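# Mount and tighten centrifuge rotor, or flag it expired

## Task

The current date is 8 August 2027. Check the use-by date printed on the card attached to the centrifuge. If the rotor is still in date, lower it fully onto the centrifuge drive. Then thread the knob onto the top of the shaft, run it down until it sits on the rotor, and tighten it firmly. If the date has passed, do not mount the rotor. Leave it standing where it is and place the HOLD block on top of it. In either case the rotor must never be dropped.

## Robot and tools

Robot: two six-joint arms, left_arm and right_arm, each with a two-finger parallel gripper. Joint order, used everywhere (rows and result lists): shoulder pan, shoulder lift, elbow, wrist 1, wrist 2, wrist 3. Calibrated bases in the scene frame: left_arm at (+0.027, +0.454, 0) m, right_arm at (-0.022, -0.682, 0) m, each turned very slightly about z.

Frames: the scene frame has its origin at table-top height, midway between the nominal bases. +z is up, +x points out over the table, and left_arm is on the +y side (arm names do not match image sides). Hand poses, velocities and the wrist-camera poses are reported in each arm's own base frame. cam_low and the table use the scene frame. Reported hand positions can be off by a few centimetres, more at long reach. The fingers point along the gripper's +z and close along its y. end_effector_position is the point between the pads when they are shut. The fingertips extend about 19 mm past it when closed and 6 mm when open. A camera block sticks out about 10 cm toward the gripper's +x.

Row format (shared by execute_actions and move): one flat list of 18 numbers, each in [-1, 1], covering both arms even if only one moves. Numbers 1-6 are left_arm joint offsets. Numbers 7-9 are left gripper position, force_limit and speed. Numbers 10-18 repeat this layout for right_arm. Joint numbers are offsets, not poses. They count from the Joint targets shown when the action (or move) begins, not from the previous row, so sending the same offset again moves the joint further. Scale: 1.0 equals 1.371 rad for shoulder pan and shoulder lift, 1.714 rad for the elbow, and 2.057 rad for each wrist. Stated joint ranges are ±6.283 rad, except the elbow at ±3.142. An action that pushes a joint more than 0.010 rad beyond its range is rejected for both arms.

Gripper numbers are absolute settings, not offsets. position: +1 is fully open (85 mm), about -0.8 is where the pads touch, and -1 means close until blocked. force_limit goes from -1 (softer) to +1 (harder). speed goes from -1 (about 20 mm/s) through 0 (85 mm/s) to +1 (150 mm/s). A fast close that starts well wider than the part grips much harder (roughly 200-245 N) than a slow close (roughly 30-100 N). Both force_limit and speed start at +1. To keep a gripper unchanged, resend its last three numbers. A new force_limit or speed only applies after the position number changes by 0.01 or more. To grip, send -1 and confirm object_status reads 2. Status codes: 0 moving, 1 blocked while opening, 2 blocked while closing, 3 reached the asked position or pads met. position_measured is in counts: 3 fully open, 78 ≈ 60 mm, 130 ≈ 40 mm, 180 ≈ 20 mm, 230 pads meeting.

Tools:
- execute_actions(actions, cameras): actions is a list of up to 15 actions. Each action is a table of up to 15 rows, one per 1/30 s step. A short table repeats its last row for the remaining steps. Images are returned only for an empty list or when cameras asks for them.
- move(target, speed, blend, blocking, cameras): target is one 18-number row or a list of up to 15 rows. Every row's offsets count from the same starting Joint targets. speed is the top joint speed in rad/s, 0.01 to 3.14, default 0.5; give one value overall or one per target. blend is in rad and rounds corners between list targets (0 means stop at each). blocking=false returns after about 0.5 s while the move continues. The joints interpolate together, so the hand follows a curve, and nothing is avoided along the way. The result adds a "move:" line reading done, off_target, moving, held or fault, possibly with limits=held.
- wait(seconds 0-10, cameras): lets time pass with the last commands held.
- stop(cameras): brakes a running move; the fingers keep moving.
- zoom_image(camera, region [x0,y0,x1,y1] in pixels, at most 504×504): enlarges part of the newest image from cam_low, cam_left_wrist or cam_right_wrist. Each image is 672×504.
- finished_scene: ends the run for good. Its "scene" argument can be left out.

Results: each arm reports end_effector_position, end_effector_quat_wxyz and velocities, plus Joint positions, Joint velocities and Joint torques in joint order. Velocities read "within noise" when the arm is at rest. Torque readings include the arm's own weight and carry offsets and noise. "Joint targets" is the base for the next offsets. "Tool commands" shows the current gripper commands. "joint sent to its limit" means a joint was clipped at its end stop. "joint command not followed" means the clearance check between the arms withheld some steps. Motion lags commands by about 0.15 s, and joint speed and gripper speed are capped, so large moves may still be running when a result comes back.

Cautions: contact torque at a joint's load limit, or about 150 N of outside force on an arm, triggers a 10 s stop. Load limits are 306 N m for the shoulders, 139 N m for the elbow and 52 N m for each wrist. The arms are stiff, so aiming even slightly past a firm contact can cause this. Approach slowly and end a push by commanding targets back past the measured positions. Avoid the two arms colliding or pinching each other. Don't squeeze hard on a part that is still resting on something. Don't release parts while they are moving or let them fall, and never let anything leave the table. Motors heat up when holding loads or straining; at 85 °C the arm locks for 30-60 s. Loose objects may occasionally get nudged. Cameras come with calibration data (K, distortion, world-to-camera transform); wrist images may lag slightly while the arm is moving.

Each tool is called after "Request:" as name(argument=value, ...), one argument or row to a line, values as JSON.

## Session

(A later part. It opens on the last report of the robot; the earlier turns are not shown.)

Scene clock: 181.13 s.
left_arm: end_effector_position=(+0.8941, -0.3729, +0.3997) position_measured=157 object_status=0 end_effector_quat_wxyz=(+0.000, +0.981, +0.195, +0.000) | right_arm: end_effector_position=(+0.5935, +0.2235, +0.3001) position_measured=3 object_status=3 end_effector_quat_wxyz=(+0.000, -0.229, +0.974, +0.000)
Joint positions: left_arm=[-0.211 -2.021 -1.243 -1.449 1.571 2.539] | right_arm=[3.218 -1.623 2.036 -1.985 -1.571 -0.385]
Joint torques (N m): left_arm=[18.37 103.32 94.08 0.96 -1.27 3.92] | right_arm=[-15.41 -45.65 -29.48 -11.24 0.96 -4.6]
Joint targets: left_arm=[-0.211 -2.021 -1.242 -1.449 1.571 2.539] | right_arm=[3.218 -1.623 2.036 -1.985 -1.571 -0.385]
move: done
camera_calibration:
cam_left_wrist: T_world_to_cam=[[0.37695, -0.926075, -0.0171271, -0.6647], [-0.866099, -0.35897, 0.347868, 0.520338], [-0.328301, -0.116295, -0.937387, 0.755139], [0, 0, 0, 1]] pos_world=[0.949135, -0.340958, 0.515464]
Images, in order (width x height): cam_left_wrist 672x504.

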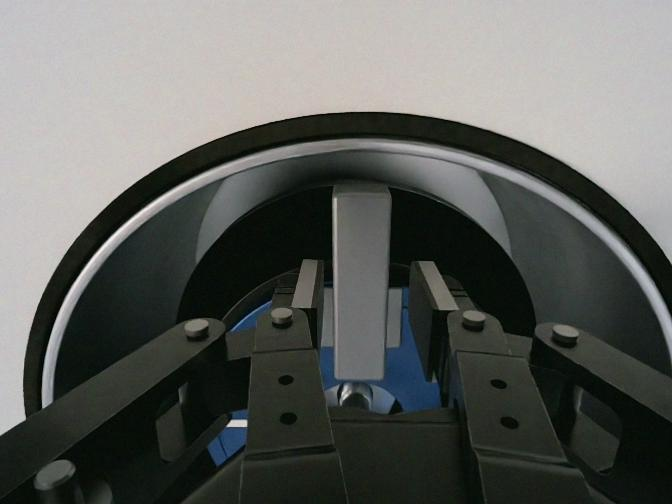

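Request:
move(
  target=[0,-0.01321,-0.04861,0.04931,0,0,-0.22,-1,-0.5,0,0,0,0,0,0,1,0.1,-0.8],
  speed=0.1,
  cameras=["cam_left_wrist"],
)

Request:
zoom_image(
  camera="cam_left_wrist",
  region=[240, 200, 500, 430],
)

Scene clock: 182.87 s.
left_arm: end_effector_position=(+0.8943, -0.3728, +0.3378) position_measured=157 object_status=3 end_effector_quat_wxyz=(+0.000, +0.981, +0.195, +0.000) | right_arm: end_effector_position=(+0.5935, +0.2235, +0.3001) position_measured=3 object_status=3 end_effector_quat_wxyz=(+0.000, -0.229, +0.974, +0.000)
Joint positions: left_arm=[-0.211 -2.039 -1.326 -1.347 1.571 2.539] | right_arm=[3.218 -1.623 2.036 -1.985 -1.571 -0.385]
Joint torques (N m): left_arm=[17.21 99.44 64.87 7.42 -1.02 4.79] | right_arm=[-15.79 -46.27 -29.49 -11.47 1.43 -4.8]
Joint targets: left_arm=[-0.211 -2.039 -1.326 -1.347 1.571 2.539] | right_arm=[3.218 -1.623 2.036 -1.985 -1.571 -0.385]
move: done
camera_calibration:
cam_left_wrist: T_world_to_cam=[[0.37698, -0.926065, -0.0170403, -0.665806], [-0.866087, -0.358966, 0.347902, 0.54202], [-0.328297, -0.116394, -0.937376, 0.697243], [0, 0, 0, 1]] pos_world=[0.949335, -0.340858, 0.453664]
Images, in order (width x height): cam_left_wrist 672x504.

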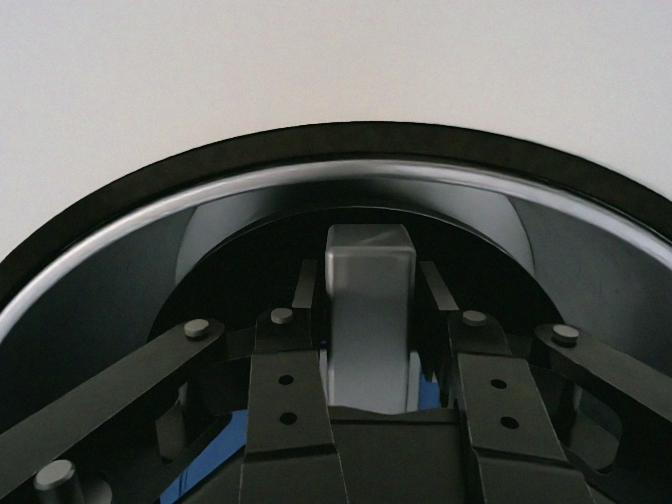

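Scaled by 1.938.

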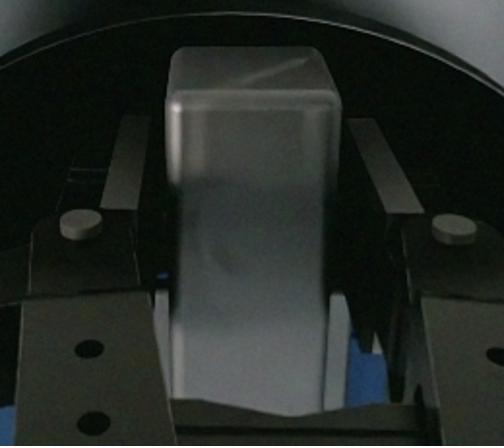

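Request:
move(
  target=[0.00126,0.00173,-0.00207,0.00057,0,0.00084,-0.22,-1,-0.5,0,0,0,0,0,0,1,0.1,-0.8],
  speed=0.01,
  cameras=["cam_left_wrist"],
)

Request:
zoom_image(
  camera="cam_left_wrist",
  region=[240, 200, 500, 430],
)

Scene clock: 184.17 s.
left_arm: end_effector_position=(+0.8935, -0.3710, +0.3377) position_measured=157 object_status=3 end_effector_quat_wxyz=(+0.000, +0.981, +0.195, +0.000) | right_arm: end_effector_position=(+0.5935, +0.2235, +0.3001) position_measured=3 object_status=3 end_effector_quat_wxyz=(+0.000, -0.229, +0.974, +0.000)
Joint positions: left_arm=[-0.209 -2.037 -1.329 -1.346 1.571 2.54] | right_arm=[3.218 -1.623 2.036 -1.985 -1.571 -0.385]
Joint torques (N m): left_arm=[18.13 131.6 66.43 6.37 -1.61 4.42] | right_arm=[-15.18 -45.61 -29.22 -11.2 1.44 -4.64]
Joint targets: left_arm=[-0.209 -2.037 -1.329 -1.346 1.571 2.540] | right_arm=[3.218 -1.623 2.036 -1.985 -1.571 -0.385]
move: done
camera_calibration:
cam_left_wrist: T_world_to_cam=[[0.376948, -0.926076, -0.0171265, -0.663775], [-0.8661, -0.358969, 0.347869, 0.542069], [-0.328301, -0.116295, -0.937387, 0.697045], [0, 0, 0, 1]] pos_world=[0.948535, -0.339058, 0.453464]
Images, in order (width x height): cam_left_wrist 672x504.

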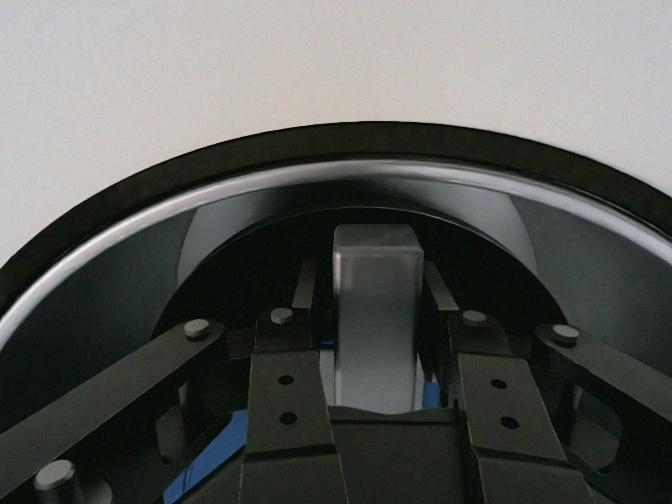

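Scaled by 1.938.

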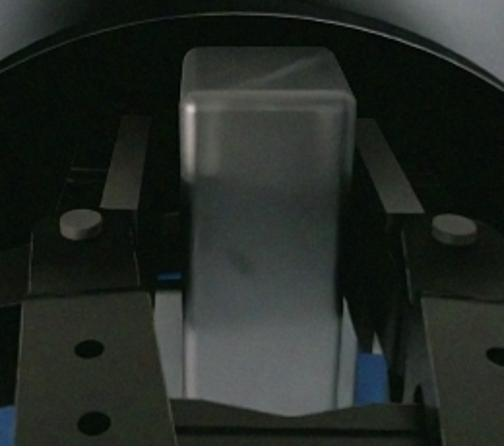

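Request:
move(
  target=[0.00095,0.0013,-0.00155,0.00043,0,-0.0047,-0.22,-1,-0.5,0,0,0,0,0,0,1,0.1,-0.8],
  speed=0.01,
  cameras=["cam_left_wrist"],
)

Scene clock: 185.57 s.
left_arm: end_effector_position=(+0.8929, -0.3696, +0.3377) position_measured=157 object_status=3 end_effector_quat_wxyz=(+0.000, +0.980, +0.200, +0.000) | right_arm: end_effector_position=(+0.5935, +0.2235, +0.3001) position_measured=3 object_status=3 end_effector_quat_wxyz=(+0.000, -0.229, +0.974, +0.000)
Joint positions: left_arm=[-0.208 -2.035 -1.332 -1.345 1.571 2.531] | right_arm=[3.218 -1.623 2.036 -1.985 -1.571 -0.385]
Joint torques (N m): left_arm=[19.65 131.18 65.56 6.78 -1.2 -4.1] | right_arm=[-13.83 -45.87 -29.76 -11.22 1.51 -4.64]
Joint targets: left_arm=[-0.208 -2.035 -1.332 -1.345 1.571 2.531] | right_arm=[3.218 -1.623 2.036 -1.985 -1.571 -0.385]
move: done
camera_calibration:
cam_left_wrist: T_world_to_cam=[[0.386983, -0.921929, -0.017081, -0.669704], [-0.862141, -0.368332, 0.347914, 0.53508], [-0.327044, -0.119911, -0.937371, 0.694565], [0, 0, 0, 1]] pos_world=[0.947631, -0.337046, 0.453464]
Images, in order (width x height): cam_left_wrist 672x504.

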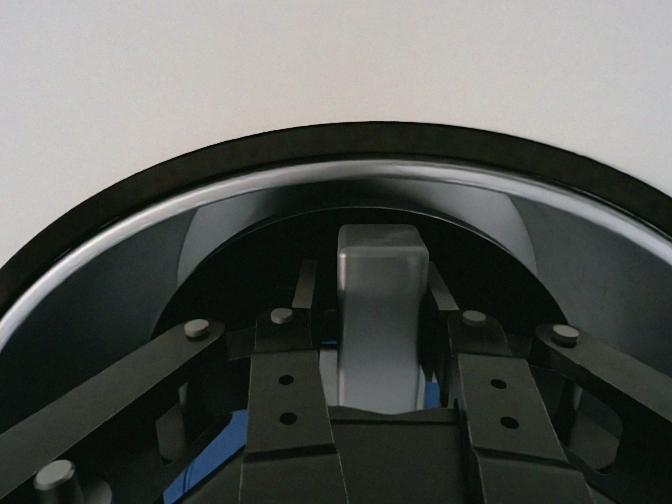

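Request:
move(
  target=[0.00095,0.0013,-0.00155,0.00043,0,-0.0047,-0.22,-1,-0.5,0,0,0,0,0,0,1,0.1,-0.8],
  speed=0.01,
  cameras=["cam_left_wrist"],
)

Request:
zoom_image(
  camera="cam_left_wrist",
  region=[240, 200, 500, 430],
)

Scene clock: 186.93 s.
left_arm: end_effector_position=(+0.8923, -0.3682, +0.3377) position_measured=157 object_status=3 end_effector_quat_wxyz=(+0.000, +0.979, +0.205, +0.000) | right_arm: end_effector_position=(+0.5935, +0.2235, +0.3001) position_measured=3 object_status=3 end_effector_quat_wxyz=(+0.000, -0.229, +0.974, +0.000)
Joint positions: left_arm=[-0.207 -2.033 -1.335 -1.344 1.571 2.521] | right_arm=[3.218 -1.623 2.036 -1.985 -1.571 -0.385]
Joint torques (N m): left_arm=[18.03 131.5 65.2 6.74 -1.15 -4.48] | right_arm=[-14.42 -46.21 -29.73 -11.18 1.44 -4.73]
Joint targets: left_arm=[-0.207 -2.033 -1.335 -1.344 1.571 2.521] | right_arm=[3.218 -1.623 2.036 -1.985 -1.571 -0.385]
move: done
camera_calibration:
cam_left_wrist: T_world_to_cam=[[0.397066, -0.91763, -0.0171326, -0.675543], [-0.858056, -0.377783, 0.347879, 0.527938], [-0.325697, -0.123431, -0.937383, 0.692029], [0, 0, 0, 1]] pos_world=[0.946627, -0.335035, 0.453464]
Images, in order (width x height): cam_left_wrist 672x504.

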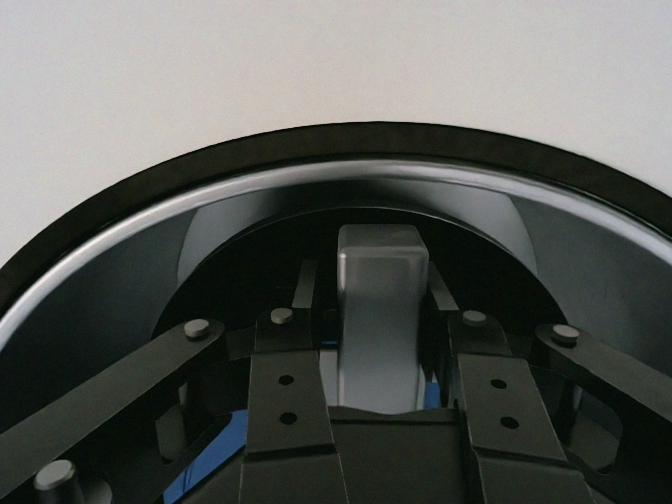

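Scaled by 1.938.

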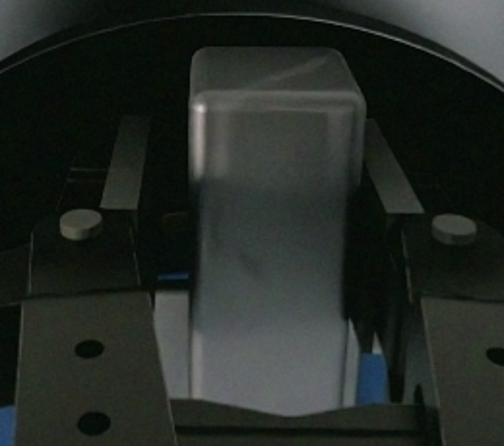

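Request:
move(
  target=[0.00126,0.00173,-0.00207,0.00057,0,-0.00626,-0.22,-1,-0.5,0,0,0,0,0,0,1,0.1,-0.8],
  speed=0.012,
  cameras=["cam_left_wrist"],
)

Request:
move(
  target=[0.00126,0.00173,-0.00207,0.00057,0,-0.00626,-0.22,-1,-0.5,0,0,0,0,0,0,1,0.1,-0.8],
  speed=0.012,
  cameras=["cam_left_wrist"],
)

Scene clock: 191.37 s.
left_arm: end_effector_position=(+0.8915, -0.3664, +0.3377) position_measured=157 object_status=3 end_effector_quat_wxyz=(+0.000, +0.977, +0.213, +0.000) | right_arm: end_effector_position=(+0.5935, +0.2235, +0.3001) position_measured=3 object_status=3 end_effector_quat_wxyz=(+0.000, -0.229, +0.974, +0.000)
Joint positions: left_arm=[-0.205 -2.031 -1.338 -1.343 1.571 2.508] | right_arm=[3.218 -1.623 2.036 -1.985 -1.571 -0.385]
Joint torques (N m): left_arm=[18.6 133.22 67.24 6.44 -1.09 -4.24] | right_arm=[-15.06 -45.98 -29.54 -11.2 1.36 -4.74]
Joint targets: left_arm=[-0.205 -2.031 -1.338 -1.343 1.571 2.508] | right_arm=[3.218 -1.623 2.036 -1.985 -1.571 -0.385]
move: done
camera_calibration:
cam_left_wrist: T_world_to_cam=[[0.410411, -0.911741, -0.0170481, -0.683321], [-0.852454, -0.390229, 0.347912, 0.518358], [-0.323858, -0.128254, -0.937372, 0.68858], [0, 0, 0, 1]] pos_world=[0.945322, -0.33242, 0.453464]
Images, in order (width x height): cam_left_wrist 672x504.

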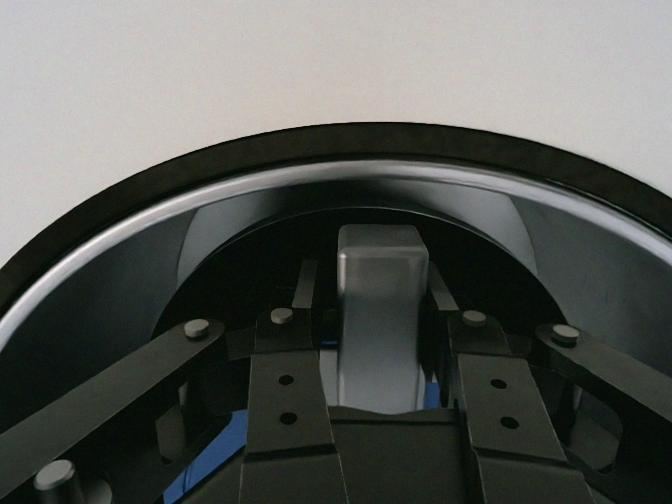

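Scene clock: 192.67 s.
left_arm: end_effector_position=(+0.8907, -0.3646, +0.3377) position_measured=157 object_status=3 end_effector_quat_wxyz=(+0.000, +0.976, +0.220, +0.000) | right_arm: end_effector_position=(+0.5935, +0.2235, +0.3001) position_measured=3 object_status=3 end_effector_quat_wxyz=(+0.000, -0.229, +0.974, +0.000)
Joint positions: left_arm=[-0.203 -2.029 -1.342 -1.342 1.571 2.495] | right_arm=[3.218 -1.623 2.036 -1.985 -1.571 -0.385]
Joint torques (N m): left_arm=[18.38 132.85 66.02 5.94 -0.94 -4.45] | right_arm=[-14.7 -44.98 -29.55 -11.02 1.65 -4.52]
Joint targets: left_arm=[-0.203 -2.028 -1.342 -1.342 1.571 2.495] | right_arm=[3.218 -1.623 2.036 -1.985 -1.571 -0.385]
move: done
camera_calibration:
cam_left_wrist: T_world_to_cam=[[0.423683, -0.90565, -0.017026, -0.690931], [-0.846674, -0.402633, 0.347894, 0.508726], [-0.321925, -0.132981, -0.937379, 0.685112], [0, 0, 0, 1]] pos_world=[0.944016, -0.329805, 0.453464]
Images, in order (width x height): cam_left_wrist 672x504.

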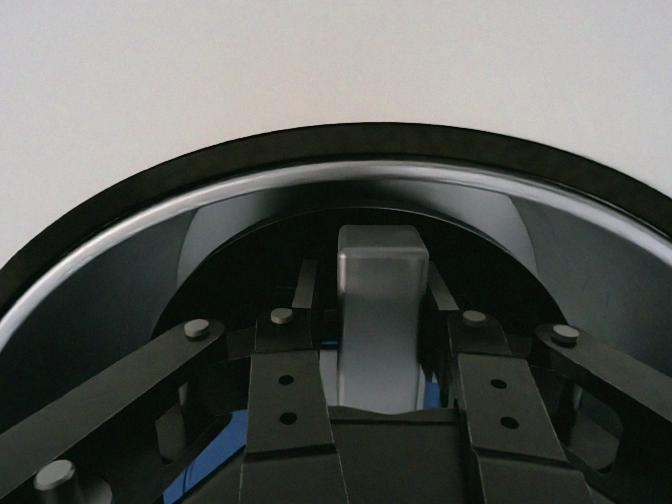

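Request:
move(
  target=[0.00063,0.00087,-0.00104,0.00029,0,-0.00313,-0.22,-1,-0.5,0,0,0,0,0,0,1,0.1,-0.8],
  speed=0.012,
  cameras=[],
)

Request:
move(
  target=[0.00063,0.00087,-0.00104,0.00029,0,-0.00313,-0.22,-1,-0.5,0,0,0,0,0,0,1,0.1,-0.8],
  speed=0.012,
  cameras=[],
)

Request:
move(
  target=[0.00063,0.00087,-0.00104,0.00029,0,-0.00313,-0.22,-1,-0.5,0,0,0,0,0,0,1,0.1,-0.8],
  speed=0.012,
  cameras=["cam_left_wrist"],
)

Scene clock: 195.93 s.
left_arm: end_effector_position=(+0.8903, -0.3636, +0.3377) position_measured=157 object_status=3 end_effector_quat_wxyz=(+0.000, +0.975, +0.223, +0.000) | right_arm: end_effector_position=(+0.5935, +0.2235, +0.3001) position_measured=3 object_status=3 end_effector_quat_wxyz=(+0.000, -0.229, +0.974, +0.000)
Joint positions: left_arm=[-0.202 -2.027 -1.343 -1.341 1.571 2.489] | right_arm=[3.218 -1.623 2.036 -1.985 -1.571 -0.385]
Joint torques (N m): left_arm=[17.17 131.38 66.44 6.36 -1.03 -3.88] | right_arm=[-15.01 -45.77 -29.82 -10.9 1.47 -4.68]
Joint targets: left_arm=[-0.202 -2.027 -1.343 -1.341 1.571 2.489] | right_arm=[3.218 -1.623 2.036 -1.985 -1.571 -0.385]
move: done
No camera images: "cameras" was empty.

Scene clock: 196.70 s.
left_arm: end_effector_position=(+0.8899, -0.3627, +0.3377) position_measured=157 object_status=3 end_effector_quat_wxyz=(+0.000, +0.974, +0.227, +0.000) | right_arm: end_effector_position=(+0.5935, +0.2235, +0.3001) position_measured=3 object_status=3 end_effector_quat_wxyz=(+0.000, -0.229, +0.974, +0.000)
Joint positions: left_arm=[-0.201 -2.026 -1.345 -1.341 1.571 2.483] | right_arm=[3.218 -1.623 2.036 -1.985 -1.571 -0.385]
Joint torques (N m): left_arm=[18.47 132.78 65.81 6.79 -1.2 -4.66] | right_arm=[-15.39 -45.16 -30.01 -11.1 1.48 -4.61]
Joint targets: left_arm=[-0.201 -2.026 -1.345 -1.341 1.571 2.482] | right_arm=[3.218 -1.623 2.036 -1.985 -1.571 -0.385]
move: done
No camera images: "cameras" was empty.

Scene clock: 197.47 s.
left_arm: end_effector_position=(+0.8895, -0.3618, +0.3377) position_measured=157 object_status=3 end_effector_quat_wxyz=(+0.000, +0.973, +0.230, +0.000) | right_arm: end_effector_position=(+0.5935, +0.2235, +0.3001) position_measured=3 object_status=3 end_effector_quat_wxyz=(+0.000, -0.229, +0.974, +0.000)
Joint positions: left_arm=[-0.201 -2.025 -1.347 -1.34 1.571 2.476] | right_arm=[3.218 -1.623 2.036 -1.985 -1.571 -0.385]
Joint torques (N m): left_arm=[17.9 130 66.1 6.36 -0.86 -4.75] | right_arm=[-15.36 -45.65 -30.31 -10.9 1.43 -4.7]
Joint targets: left_arm=[-0.201 -2.025 -1.347 -1.340 1.571 2.476] | right_arm=[3.218 -1.623 2.036 -1.985 -1.571 -0.385]
move: done
camera_calibration:
cam_left_wrist: T_world_to_cam=[[0.443429, -0.896147, -0.0170987, -0.702043], [-0.83765, -0.42112, 0.347852, 0.494181], [-0.318927, -0.139925, -0.937394, 0.679938], [0, 0, 0, 1]] pos_world=[0.942107, -0.325883, 0.453464]
Images, in order (width x height): cam_left_wrist 672x504.

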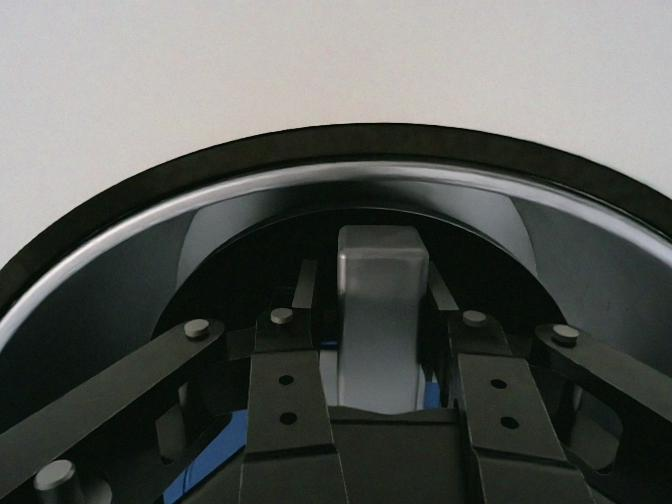

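Request:
move(
  target=[-0.0077,-0.0104,0.0126,-0.0037,0,0.0293,-0.22,-1,-0.5,0,0,0,0,0,0,1,0.1,-0.8],
  speed=0.03,
  cameras=["cam_left_wrist"],
)

Request:
move(
  target=[-0.0019,-0.0026,0.00315,-0.0009,0,0.0073,-0.22,-1,-0.5,0,0,0,0,0,0,1,0.1,-0.8],
  speed=0.015,
  cameras=[],
)

Request:
move(
  target=[-0.0019,-0.0026,0.00315,-0.0009,0,0.0073,-0.22,-1,-0.5,0,0,0,0,0,0,1,0.1,-0.8],
  speed=0.015,
  cameras=["cam_left_wrist"],
)

Scene clock: 200.47 s.
left_arm: end_effector_position=(+0.8942, -0.3730, +0.3378) position_measured=157 object_status=3 end_effector_quat_wxyz=(+0.000, +0.981, +0.196, +0.000) | right_arm: end_effector_position=(+0.5935, +0.2235, +0.3001) position_measured=3 object_status=3 end_effector_quat_wxyz=(+0.000, -0.229, +0.974, +0.000)
Joint positions: left_arm=[-0.211 -2.039 -1.326 -1.348 1.571 2.536] | right_arm=[3.218 -1.623 2.036 -1.985 -1.571 -0.385]
Joint torques (N m): left_arm=[-7.27 104.28 92.31 1.54 -0.52 4.63] | right_arm=[-15.63 -45.03 -29.78 -10.93 1.49 -4.68]
Joint targets: left_arm=[-0.211 -2.039 -1.325 -1.348 1.571 2.536] | right_arm=[3.218 -1.623 2.036 -1.985 -1.571 -0.385]
move: done
camera_calibration:
cam_left_wrist: T_world_to_cam=[[0.379212, -0.92515, -0.0172065, -0.667459], [-0.865141, -0.361088, 0.348061, 0.540154], [-0.328221, -0.117103, -0.937314, 0.696836], [0, 0, 0, 1]] pos_world=[0.949134, -0.340855, 0.453663]
Images, in order (width x height): cam_left_wrist 672x504.

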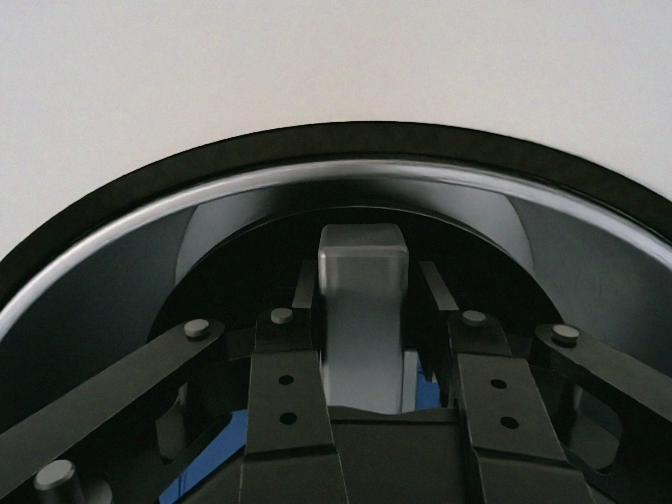

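Scene clock: 201.70 s.
left_arm: end_effector_position=(+0.8953, -0.3758, +0.3378) position_measured=157 object_status=3 end_effector_quat_wxyz=(+0.000, +0.982, +0.187, +0.000) | right_arm: end_effector_position=(+0.5935, +0.2235, +0.3001) position_measured=3 object_status=3 end_effector_quat_wxyz=(+0.000, -0.229, +0.974, +0.000)
Joint positions: left_arm=[-0.214 -2.043 -1.32 -1.35 1.571 2.551] | right_arm=[3.218 -1.623 2.036 -1.985 -1.571 -0.385]
Joint torques (N m): left_arm=[-8.81 102.67 93.72 1.64 -0.73 4.52] | right_arm=[-14.98 -45.43 -29.67 -10.84 1.41 -4.46]
Joint targets: left_arm=[-0.214 -2.043 -1.320 -1.350 1.571 2.551] | right_arm=[3.218 -1.623 2.036 -1.985 -1.571 -0.385]
move: done
No camera images: "cameras" was empty.

Scene clock: 202.93 s.
left_arm: end_effector_position=(+0.8965, -0.3785, +0.3379) position_measured=157 object_status=3 end_effector_quat_wxyz=(+0.000, +0.984, +0.179, +0.000) | right_arm: end_effector_position=(+0.5935, +0.2235, +0.3001) position_measured=3 object_status=3 end_effector_quat_wxyz=(+0.000, -0.229, +0.974, +0.000)
Joint positions: left_arm=[-0.216 -2.046 -1.315 -1.352 1.571 2.566] | right_arm=[3.218 -1.623 2.036 -1.985 -1.571 -0.385]
Joint torques (N m): left_arm=[-7.87 102.95 93.1 1.68 -0.48 4.61] | right_arm=[-15.23 -45.33 -30.11 -10.91 1.59 -4.61]
Joint targets: left_arm=[-0.216 -2.046 -1.315 -1.352 1.571 2.566] | right_arm=[3.218 -1.623 2.036 -1.985 -1.571 -0.385]
move: done
camera_calibration:
cam_left_wrist: T_world_to_cam=[[0.34639, -0.937932, -0.0172717, -0.648884], [-0.877282, -0.330402, 0.348152, 0.562598], [-0.332249, -0.105444, -0.937279, 0.704956], [0, 0, 0, 1]] pos_world=[0.952546, -0.348392, 0.453663]
Images, in order (width x height): cam_left_wrist 672x504.

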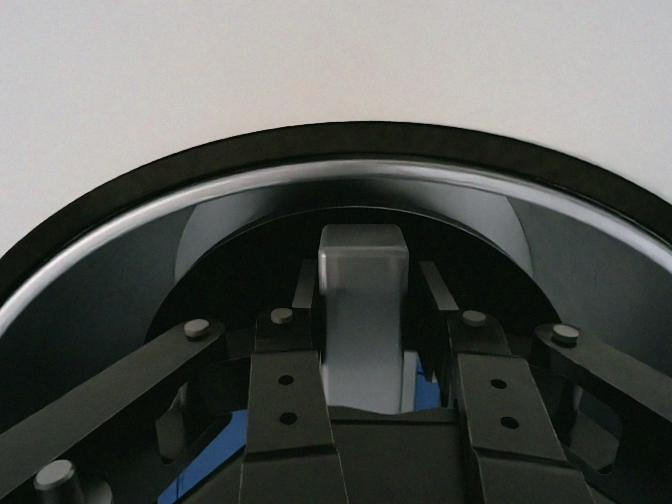

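Request:
move(
  target=[-0.0038,-0.0052,0.0063,-0.0018,0,0.0146,-0.22,-1,-0.5,0,0,0,0,0,0,1,0.1,-0.8],
  speed=0.015,
  cameras=["cam_left_wrist"],
)

Scene clock: 205.30 s.
left_arm: end_effector_position=(+0.8987, -0.3842, +0.3379) position_measured=157 object_status=3 end_effector_quat_wxyz=(+0.000, +0.987, +0.161, +0.000) | right_arm: end_effector_position=(+0.5935, +0.2235, +0.3001) position_measured=3 object_status=3 end_effector_quat_wxyz=(+0.000, -0.229, +0.974, +0.000)
Joint positions: left_arm=[-0.221 -2.053 -1.304 -1.355 1.571 2.596] | right_arm=[3.218 -1.623 2.036 -1.985 -1.571 -0.385]
Joint torques (N m): left_arm=[-5.64 103.85 92.45 1.86 -0.27 5.34] | right_arm=[-15.42 -46.02 -30.16 -10.98 1.31 -4.44]
Joint targets: left_arm=[-0.222 -2.053 -1.304 -1.355 1.571 2.596] | right_arm=[3.218 -1.623 2.036 -1.985 -1.571 -0.385]
move: done
camera_calibration:
cam_left_wrist: T_world_to_cam=[[0.313136, -0.949551, -0.0172608, -0.62955], [-0.888367, -0.299288, 0.348183, 0.584637], [-0.335784, -0.0936948, -0.937268, 0.712807], [0, 0, 0, 1]] pos_world=[0.955856, -0.356029, 0.453663]
Images, in order (width x height): cam_left_wrist 672x504.

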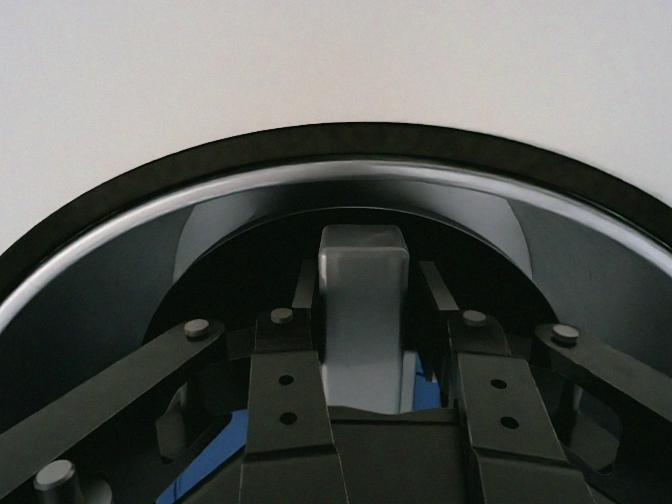

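Request:
move(
  target=[0,0,0,0,0,0,-1,-1,-1,0,0,0,0,0,0,1,0.1,-0.8],
  cameras=[],
)

Request:
wait(
  seconds=0.5,
  cameras=["cam_left_wrist"],
)

Scene clock: 214.27 s.
left_arm: end_effector_position=(+0.8987, -0.3842, +0.3379) position_measured=171 object_status=2 end_effector_quat_wxyz=(+0.000, +0.987, +0.161, +0.000) | right_arm: end_effector_position=(+0.5935, +0.2235, +0.3001) position_measured=3 object_status=3 end_effector_quat_wxyz=(+0.000, -0.229, +0.974, +0.000)
Joint positions: left_arm=[-0.222 -2.053 -1.304 -1.355 1.571 2.596] | right_arm=[3.218 -1.623 2.036 -1.985 -1.571 -0.385]
Joint torques (N m): left_arm=[-4.19 102.82 87.03 2.09 0.11 2.97] | right_arm=[-14.45 -45.88 -30.37 -10.82 1.41 -4.56]
Joint targets: left_arm=[-0.222 -2.053 -1.304 -1.355 1.571 2.596] | right_arm=[3.218 -1.623 2.036 -1.985 -1.571 -0.385]
move: done
No camera images: "cameras" was empty.

Scene clock: 214.77 s.
left_arm: end_effector_position=(+0.8987, -0.3842, +0.3379) position_measured=171 object_status=2 end_effector_quat_wxyz=(+0.000, +0.987, +0.161, +0.000) | right_arm: end_effector_position=(+0.5935, +0.2235, +0.3001) position_measured=3 object_status=3 end_effector_quat_wxyz=(+0.000, -0.229, +0.974, +0.000)
Joint positions: left_arm=[-0.222 -2.053 -1.304 -1.355 1.571 2.596] | right_arm=[3.218 -1.623 2.036 -1.985 -1.571 -0.385]
Joint torques (N m): left_arm=[-0.29 105.01 78.38 1.96 -0.61 -0.19] | right_arm=[-14.22 -45.6 -29.8 -10.77 1.37 -4.42]
Joint targets: left_arm=[-0.222 -2.053 -1.304 -1.355 1.571 2.596] | right_arm=[3.218 -1.623 2.036 -1.985 -1.571 -0.385]
Tool commands: left_gripper/position=-1.0 left_gripper/force_limit=-1.0 left_gripper/speed=-1.0 right_gripper/position=+1.0 right_gripper/force_limit=+0.1 right_gripper/speed=-0.8
wait: 0.50 s; at rest by 0.17 s
camera_calibration:
cam_left_wrist: T_world_to_cam=[[0.312907, -0.949627, -0.0172726, -0.629353], [-0.888446, -0.29908, 0.348158, 0.584799], [-0.335786, -0.0935954, -0.937277, 0.712849], [0, 0, 0, 1]] pos_world=[0.955856, -0.356029, 0.453663]
Images, in order (width x height): cam_left_wrist 672x504.

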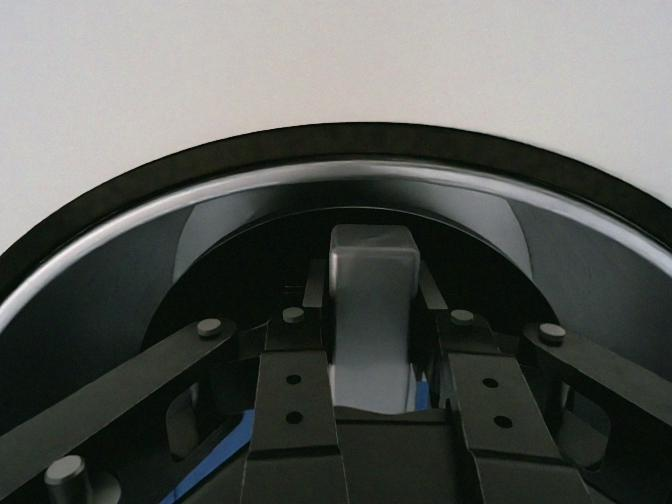

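Request:
move(
  target=[0,-0.00014,-0.00037,0.0004,0,0,-1,-1,-1,0,0,0,0,0,0,1,0.1,-0.8],
  speed=0.01,
  cameras=[],
)

Request:
move(
  target=[0,-0.00014,-0.00037,0.0004,0,0,-1,-1,-1,0,0,0,0,0,0,1,0.1,-0.8],
  speed=0.01,
  cameras=[],
)

Scene clock: 215.70 s.
left_arm: end_effector_position=(+0.8987, -0.3842, +0.3375) position_measured=171 object_status=2 end_effector_quat_wxyz=(+0.000, +0.987, +0.161, +0.000) | right_arm: end_effector_position=(+0.5935, +0.2235, +0.3001) position_measured=3 object_status=3 end_effector_quat_wxyz=(+0.000, -0.229, +0.974, +0.000)
Joint positions: left_arm=[-0.222 -2.054 -1.304 -1.354 1.571 2.596] | right_arm=[3.218 -1.623 2.036 -1.985 -1.571 -0.385]
Joint torques (N m): left_arm=[3.09 83.82 48.06 5.72 -0.06 -3.66] | right_arm=[-15.26 -44.73 -30.11 -10.77 1.42 -4.43]
Joint targets: left_arm=[-0.222 -2.054 -1.304 -1.354 1.571 2.596] | right_arm=[3.218 -1.623 2.036 -1.985 -1.571 -0.385]
move: done
No camera images: "cameras" was empty.

Scene clock: 216.40 s.
left_arm: end_effector_position=(+0.8987, -0.3842, +0.3369) position_measured=171 object_status=2 end_effector_quat_wxyz=(+0.000, +0.987, +0.161, +0.000) | right_arm: end_effector_position=(+0.5935, +0.2235, +0.3001) position_measured=3 object_status=3 end_effector_quat_wxyz=(+0.000, -0.229, +0.974, +0.000)
Joint positions: left_arm=[-0.222 -2.054 -1.305 -1.354 1.571 2.596] | right_arm=[3.218 -1.623 2.036 -1.985 -1.571 -0.385]
Joint torques (N m): left_arm=[9.93 59.84 32.09 4.8 -0.67 -3.57] | right_arm=[-15.15 -44.82 -29.82 -10.56 1.59 -4.47]
Joint targets: left_arm=[-0.222 -2.054 -1.305 -1.354 1.571 2.596] | right_arm=[3.218 -1.623 2.036 -1.985 -1.571 -0.385]
move: done
No camera images: "cameras" was empty.

Request:
move(
  target=[0,0.00028,0.00074,-0.0008,0,0,-1,-1,-1,0,0,0,0,0,0,1,0.1,-0.8],
  speed=0.01,
  cameras=[],
)

Request:
move(
  target=[0,0.00014,0.00037,-0.0004,0,0,-1,-1,-1,0,0,0,0,0,0,1,0.1,-0.8],
  speed=0.01,
  cameras=[],
)

Request:
move(
  target=[0,0.00014,0.00037,-0.0004,0,0,-1,-1,-1,0,0,0,0,0,0,1,0.1,-0.8],
  speed=0.01,
  cameras=[],
)

Scene clock: 217.40 s.
left_arm: end_effector_position=(+0.8987, -0.3842, +0.3376) position_measured=171 object_status=2 end_effector_quat_wxyz=(+0.000, +0.987, +0.161, +0.000) | right_arm: end_effector_position=(+0.5935, +0.2235, +0.3001) position_measured=3 object_status=3 end_effector_quat_wxyz=(+0.000, -0.229, +0.974, +0.000)
Joint positions: left_arm=[-0.222 -2.054 -1.304 -1.355 1.571 2.596] | right_arm=[3.218 -1.623 2.036 -1.985 -1.571 -0.385]
Joint torques (N m): left_arm=[13.51 113.23 82.02 0.75 -0.23 -3.47] | right_arm=[-15.8 -44.81 -30.12 -10.86 1.59 -4.39]
Joint targets: left_arm=[-0.222 -2.053 -1.304 -1.355 1.571 2.596] | right_arm=[3.218 -1.623 2.036 -1.985 -1.571 -0.385]
move: done
No camera images: "cameras" was empty.

Scene clock: 218.10 s.
left_arm: end_effector_position=(+0.8987, -0.3842, +0.3383) position_measured=171 object_status=2 end_effector_quat_wxyz=(+0.000, +0.987, +0.161, +0.000) | right_arm: end_effector_position=(+0.5935, +0.2235, +0.3001) position_measured=3 object_status=3 end_effector_quat_wxyz=(+0.000, -0.229, +0.974, +0.000)
Joint positions: left_arm=[-0.221 -2.053 -1.303 -1.356 1.571 2.596] | right_arm=[3.218 -1.623 2.036 -1.985 -1.571 -0.385]
Joint torques (N m): left_arm=[7.24 142.17 103.54 1.36 -0.14 -3.17] | right_arm=[-14 -45.28 -30.63 -10.74 1.47 -4.46]
Joint targets: left_arm=[-0.222 -2.053 -1.303 -1.356 1.571 2.596] | right_arm=[3.218 -1.623 2.036 -1.985 -1.571 -0.385]
move: done
No camera images: "cameras" was empty.

Scene clock: 218.80 s.
left_arm: end_effector_position=(+0.8987, -0.3842, +0.3388) position_measured=171 object_status=2 end_effector_quat_wxyz=(+0.000, +0.987, +0.161, +0.000) | right_arm: end_effector_position=(+0.5935, +0.2235, +0.3001) position_measured=3 object_status=3 end_effector_quat_wxyz=(+0.000, -0.229, +0.974, +0.000)
Joint positions: left_arm=[-0.221 -2.053 -1.303 -1.357 1.571 2.596] | right_arm=[3.218 -1.623 2.036 -1.985 -1.571 -0.385]
Joint torques (N m): left_arm=[2.22 161.45 117.53 3.44 -0.02 -3.43] | right_arm=[-14.87 -45.03 -29.97 -10.65 1.34 -4.44]
Joint targets: left_arm=[-0.222 -2.053 -1.303 -1.357 1.571 2.596] | right_arm=[3.218 -1.623 2.036 -1.985 -1.571 -0.385]
move: done
No camera images: "cameras" was empty.

Request:
move(
  target=[0,-0.00022,-0.0006,0.00065,0,0,-1,-1,-1,0,0,0,0,0,0,1,0.1,-0.8],
  speed=0.01,
  cameras=[],
)

Request:
move(
  target=[0,0,0,0,0,0,1,-1,-0.5,0,0,0,0,0,0,1,0.1,-0.8],
  speed=0.05,
  cameras=["cam_left_wrist"],
)

Scene clock: 220.43 s.
left_arm: end_effector_position=(+0.8987, -0.3842, +0.3383) position_measured=171 object_status=2 end_effector_quat_wxyz=(+0.000, +0.987, +0.161, +0.000) | right_arm: end_effector_position=(+0.5935, +0.2235, +0.3001) position_measured=3 object_status=3 end_effector_quat_wxyz=(+0.000, -0.229, +0.974, +0.000)
Joint positions: left_arm=[-0.222 -2.053 -1.303 -1.356 1.571 2.596] | right_arm=[3.218 -1.623 2.036 -1.985 -1.571 -0.385]
Joint torques (N m): left_arm=[-6.21 119.1 76.52 6.55 -0.2 -3.38] | right_arm=[-14.62 -43.96 -29.96 -10.65 1.38 -4.49]
Joint targets: left_arm=[-0.222 -2.053 -1.304 -1.356 1.571 2.596] | right_arm=[3.218 -1.623 2.036 -1.985 -1.571 -0.385]
move: done
No camera images: "cameras" was empty.

Scene clock: 221.93 s.
left_arm: end_effector_position=(+0.8987, -0.3842, +0.3381) position_measured=3 object_status=0 end_effector_quat_wxyz=(+0.000, +0.987, +0.161, +0.000) | right_arm: end_effector_position=(+0.5935, +0.2235, +0.3001) position_measured=3 object_status=3 end_effector_quat_wxyz=(+0.000, -0.229, +0.974, +0.000)
Joint positions: left_arm=[-0.222 -2.053 -1.304 -1.356 1.571 2.596] | right_arm=[3.218 -1.623 2.036 -1.985 -1.571 -0.385]
Joint torques (N m): left_arm=[-1.65 103.94 66.5 1.92 -0.17 -3.29] | right_arm=[-15.42 -44.61 -30.26 -10.61 1.42 -4.33]
Joint targets: left_arm=[-0.222 -2.053 -1.304 -1.356 1.571 2.596] | right_arm=[3.218 -1.623 2.036 -1.985 -1.571 -0.385]
move: done
camera_calibration:
cam_left_wrist: T_world_to_cam=[[0.312907, -0.949627, -0.0172726, -0.629349], [-0.888446, -0.29908, 0.348158, 0.584729], [-0.335786, -0.0935954, -0.937277, 0.713036], [0, 0, 0, 1]] pos_world=[0.955856, -0.356029, 0.453863]
Images, in order (width x height): cam_left_wrist 672x504.

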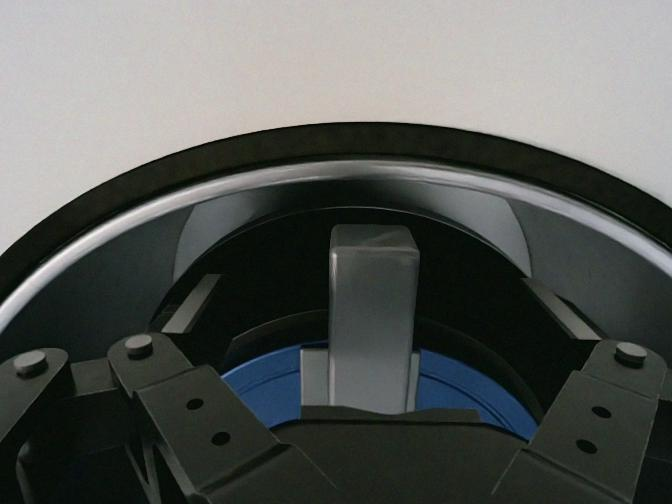

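Request:
move(
  target=[
    [0,0.0306,0.1173,-0.1176,0,0,1,-1,-0.5,0,0,0,0,0,0,1,0.1,-0.8],
    [0.28796,0.29902,-0.14291,-0.07992,-0.19494,-0.43053,1,-1,-0.5,0,0,0,0,0,0,1,0.1,-0.8],
  ],
  speed=[0.3, 0.6],
  blend=[0.04, 0],
  cameras=["all"],
)

Scene clock: 226.97 s.
left_arm: end_effector_position=(+0.7713, -0.1551, +0.5221) position_measured=3 object_status=3 end_effector_quat_wxyz=(+0.161, +0.681, +0.704, -0.117) | right_arm: end_effector_position=(+0.5935, +0.2235, +0.3001) position_measured=3 object_status=3 end_effector_quat_wxyz=(+0.000, -0.229, +0.974, +0.000)
Joint positions: left_arm=[0.173 -1.643 -1.548 -1.52 1.17 1.711] | right_arm=[3.218 -1.623 2.036 -1.985 -1.571 -0.385]
Joint torques (N m): left_arm=[23.14 89.57 67.59 6.78 -3.11 -5.16] | right_arm=[-16 -44.84 -30.24 -10.37 1.47 -4.5]
Joint targets: left_arm=[0.173 -1.643 -1.549 -1.520 1.170 1.711] | right_arm=[3.218 -1.623 2.036 -1.985 -1.571 -0.385]
move: done
camera_calibration:
cam_left_wrist: T_world_to_cam=[[0.998598, 0.0326859, 0.0416272, -0.776002], [-0.00453165, -0.730821, 0.682554, -0.447272], [0.0527319, -0.681786, -0.729648, 0.364895], [0, 0, 0, 1]] pos_world=[0.753646, -0.0527311, 0.603835]
cam_right_wrist: T_world_to_cam=[[-0.456295, 0.889772, -0.0100466, 0.0813408], [0.833509, 0.431341, 0.345264, -0.672161], [0.31154, 0.149169, -0.938452, 0.193422], [0, 0, 0, 1]] pos_world=[0.53711, 0.188704, 0.414407]

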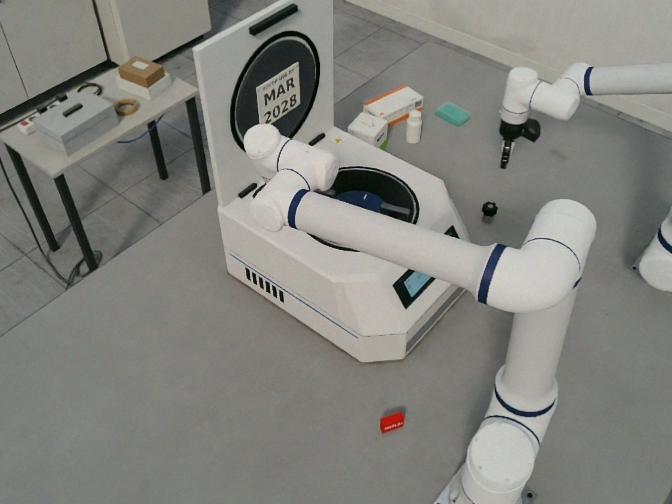

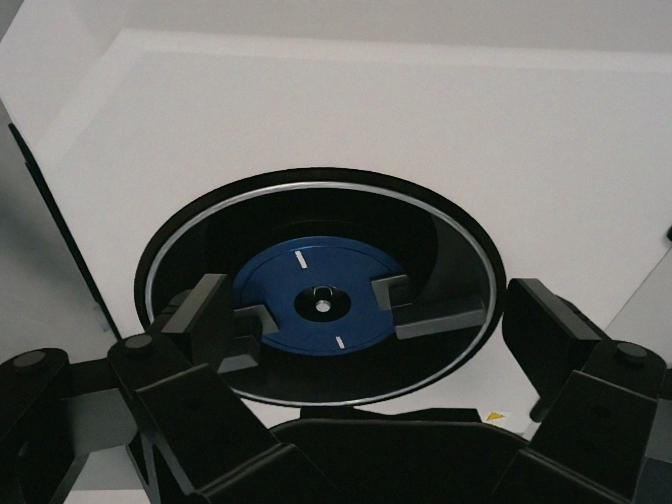

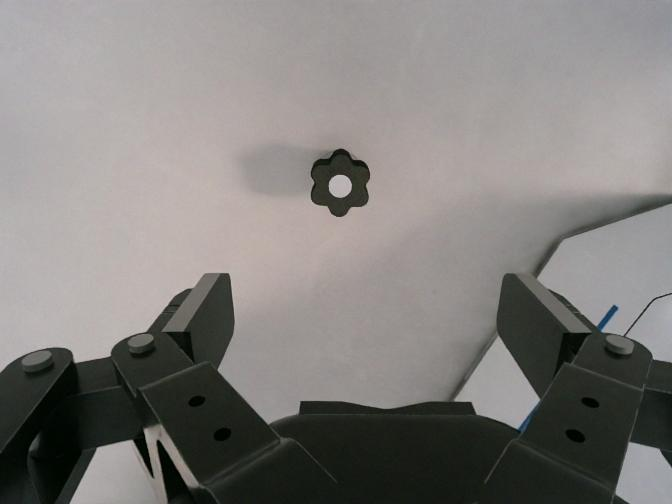

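Request:
zoom_image(
  camera="cam_left_wrist",
  region=[270, 250, 380, 350],
)

Request:
zoom_image(
  camera="cam_left_wrist",
  region=[200, 160, 520, 420],
)

Scaled by 4.582.

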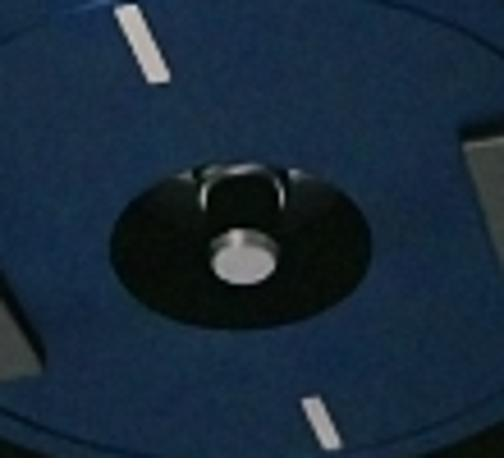

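Scaled by 1.575.

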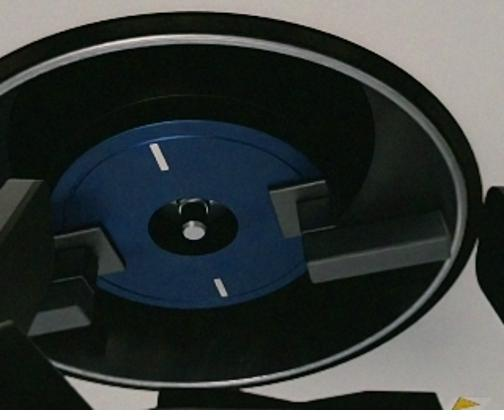

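Request:
zoom_image(
  camera="cam_left_wrist",
  region=[290, 280, 356, 328],
)

Request:
zoom_image(
  camera="cam_low",
  region=[330, 180, 400, 230],
)

Scaled by 7.636.

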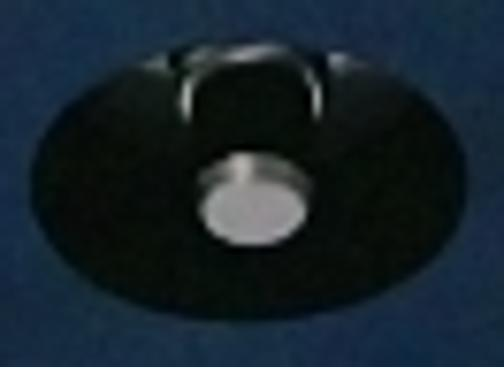

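Scaled by 7.200.

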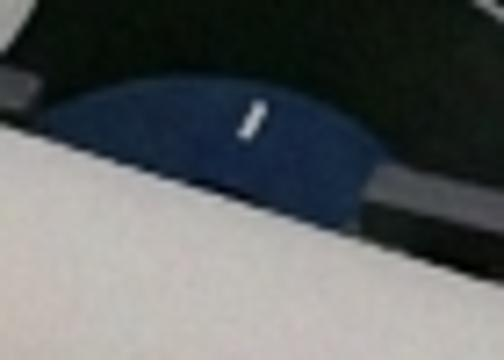

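Request:
move(
  target=[0,0,0,0,0,0,1,-1,-0.5,-0.0066,0.0968,0.0771,-0.1282,0,-0.0049,1,0.1,-0.8],
  speed=0.3,
  cameras=["cam_right_wrist"],
)

Request:
zoom_image(
  camera="cam_right_wrist",
  region=[280, 150, 440, 310],
)

Scene clock: 230.77 s.
left_arm: end_effector_position=(+0.7713, -0.1550, +0.5221) position_measured=3 object_status=3 end_effector_quat_wxyz=(+0.161, +0.681, +0.704, -0.117) | right_arm: end_effector_position=(+0.5984, +0.2184, +0.1700) position_measured=3 object_status=3 end_effector_quat_wxyz=(-0.001, -0.229, +0.973, +0.000)
Joint positions: left_arm=[0.173 -1.643 -1.549 -1.52 1.17 1.711] | right_arm=[3.209 -1.49 2.168 -2.248 -1.571 -0.395]
Joint torques (N m): left_arm=[16.83 88.47 67.55 6.14 -2.76 -4.72] | right_arm=[-15.85 -28.44 -24.25 -11.64 1.38 -4.53]
Joint targets: left_arm=[0.173 -1.643 -1.549 -1.520 1.170 1.711] | right_arm=[3.209 -1.490 2.169 -2.248 -1.571 -0.395]
move: done
camera_calibration:
cam_right_wrist: T_world_to_cam=[[-0.457245, 0.88929, -0.00952682, 0.087446], [0.833475, 0.432235, 0.344228, -0.629099], [0.310236, 0.149456, -0.938838, 0.0712856], [0, 0, 0, 1]] pos_world=[0.542207, 0.183499, 0.284312]
Images, in order (width x height): cam_right_wrist 672x504.

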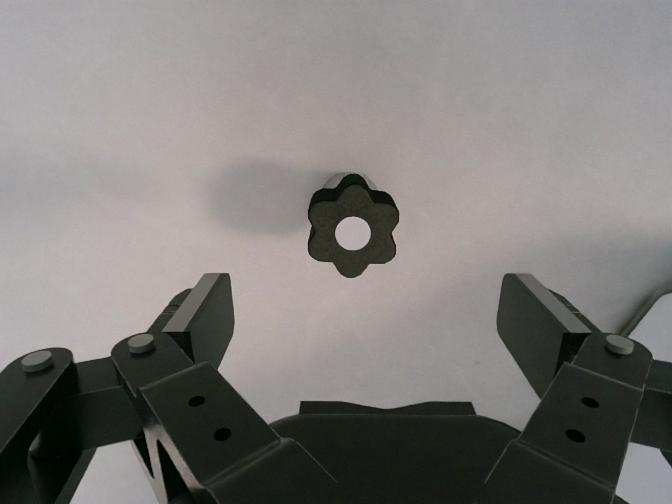

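Scaled by 3.150.

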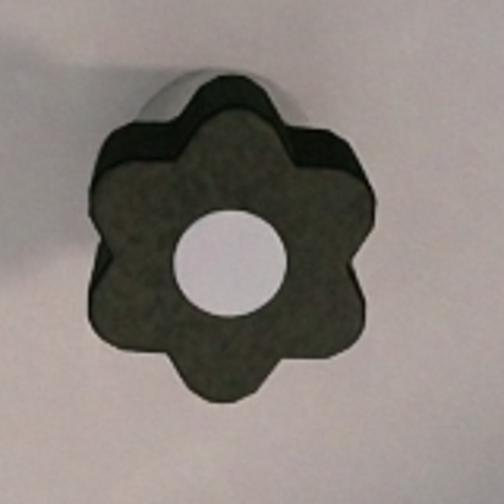

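Request:
move(
  target=[0,0,0,0,0,0,1,-1,-0.5,0,0.1177,0.0427,-0.1149,0,0.0168,1,0.1,-0.8],
  speed=0.15,
  cameras=["cam_right_wrist", "cam_low"],
)

Request:
zoom_image(
  camera="cam_right_wrist",
  region=[200, 220, 540, 430],
)

Scene clock: 233.50 s.
left_arm: end_effector_position=(+0.7713, -0.1550, +0.5221) position_measured=3 object_status=3 end_effector_quat_wxyz=(+0.161, +0.681, +0.704, -0.117) | right_arm: end_effector_position=(+0.6013, +0.2186, +0.0607) position_measured=3 object_status=3 end_effector_quat_wxyz=(+0.000, -0.212, +0.977, +0.000)
Joint positions: left_arm=[0.173 -1.643 -1.549 -1.52 1.17 1.711] | right_arm=[3.209 -1.329 2.242 -2.484 -1.571 -0.36]
Joint torques (N m): left_arm=[17.49 90.05 67.6 6.29 -3.09 -4.11] | right_arm=[-14.64 -33.35 -17.16 -11.85 1.26 4.48]
Joint targets: left_arm=[0.173 -1.643 -1.549 -1.520 1.170 1.711] | right_arm=[3.209 -1.329 2.242 -2.485 -1.571 -0.360]
move: done
camera_calibration:
cam_right_wrist: T_world_to_cam=[[-0.426183, 0.904578, -0.01027, 0.0655597], [0.84731, 0.403127, 0.345767, -0.595969], [0.316913, 0.138658, -0.938264, -0.0338224], [0, 0, 0, 1]] pos_world=[0.54363, 0.185637, 0.175005]
Images, in order (width x height): cam_low 672x504, cam_right_wrist 672x504.

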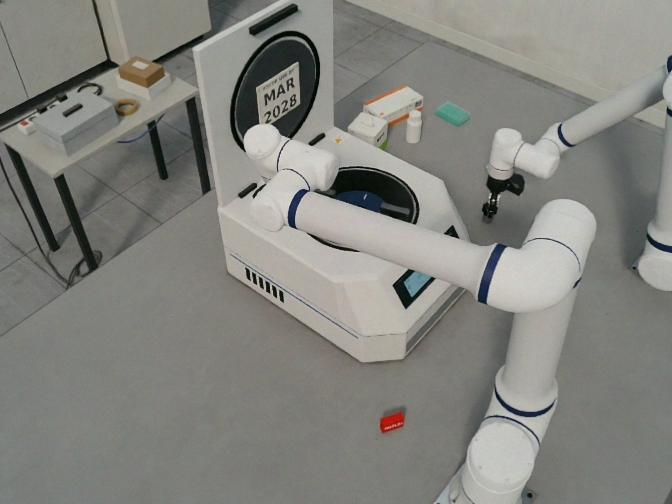

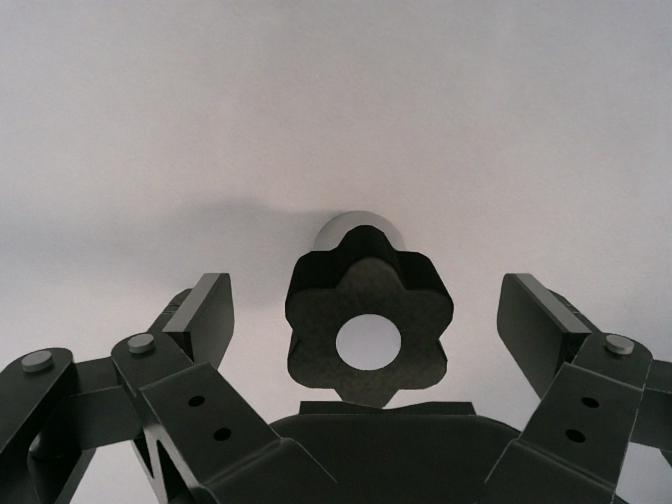

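Scaled by 1.482.

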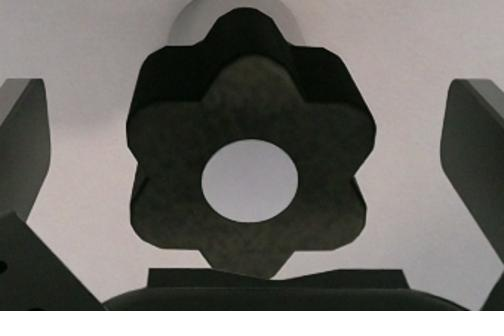

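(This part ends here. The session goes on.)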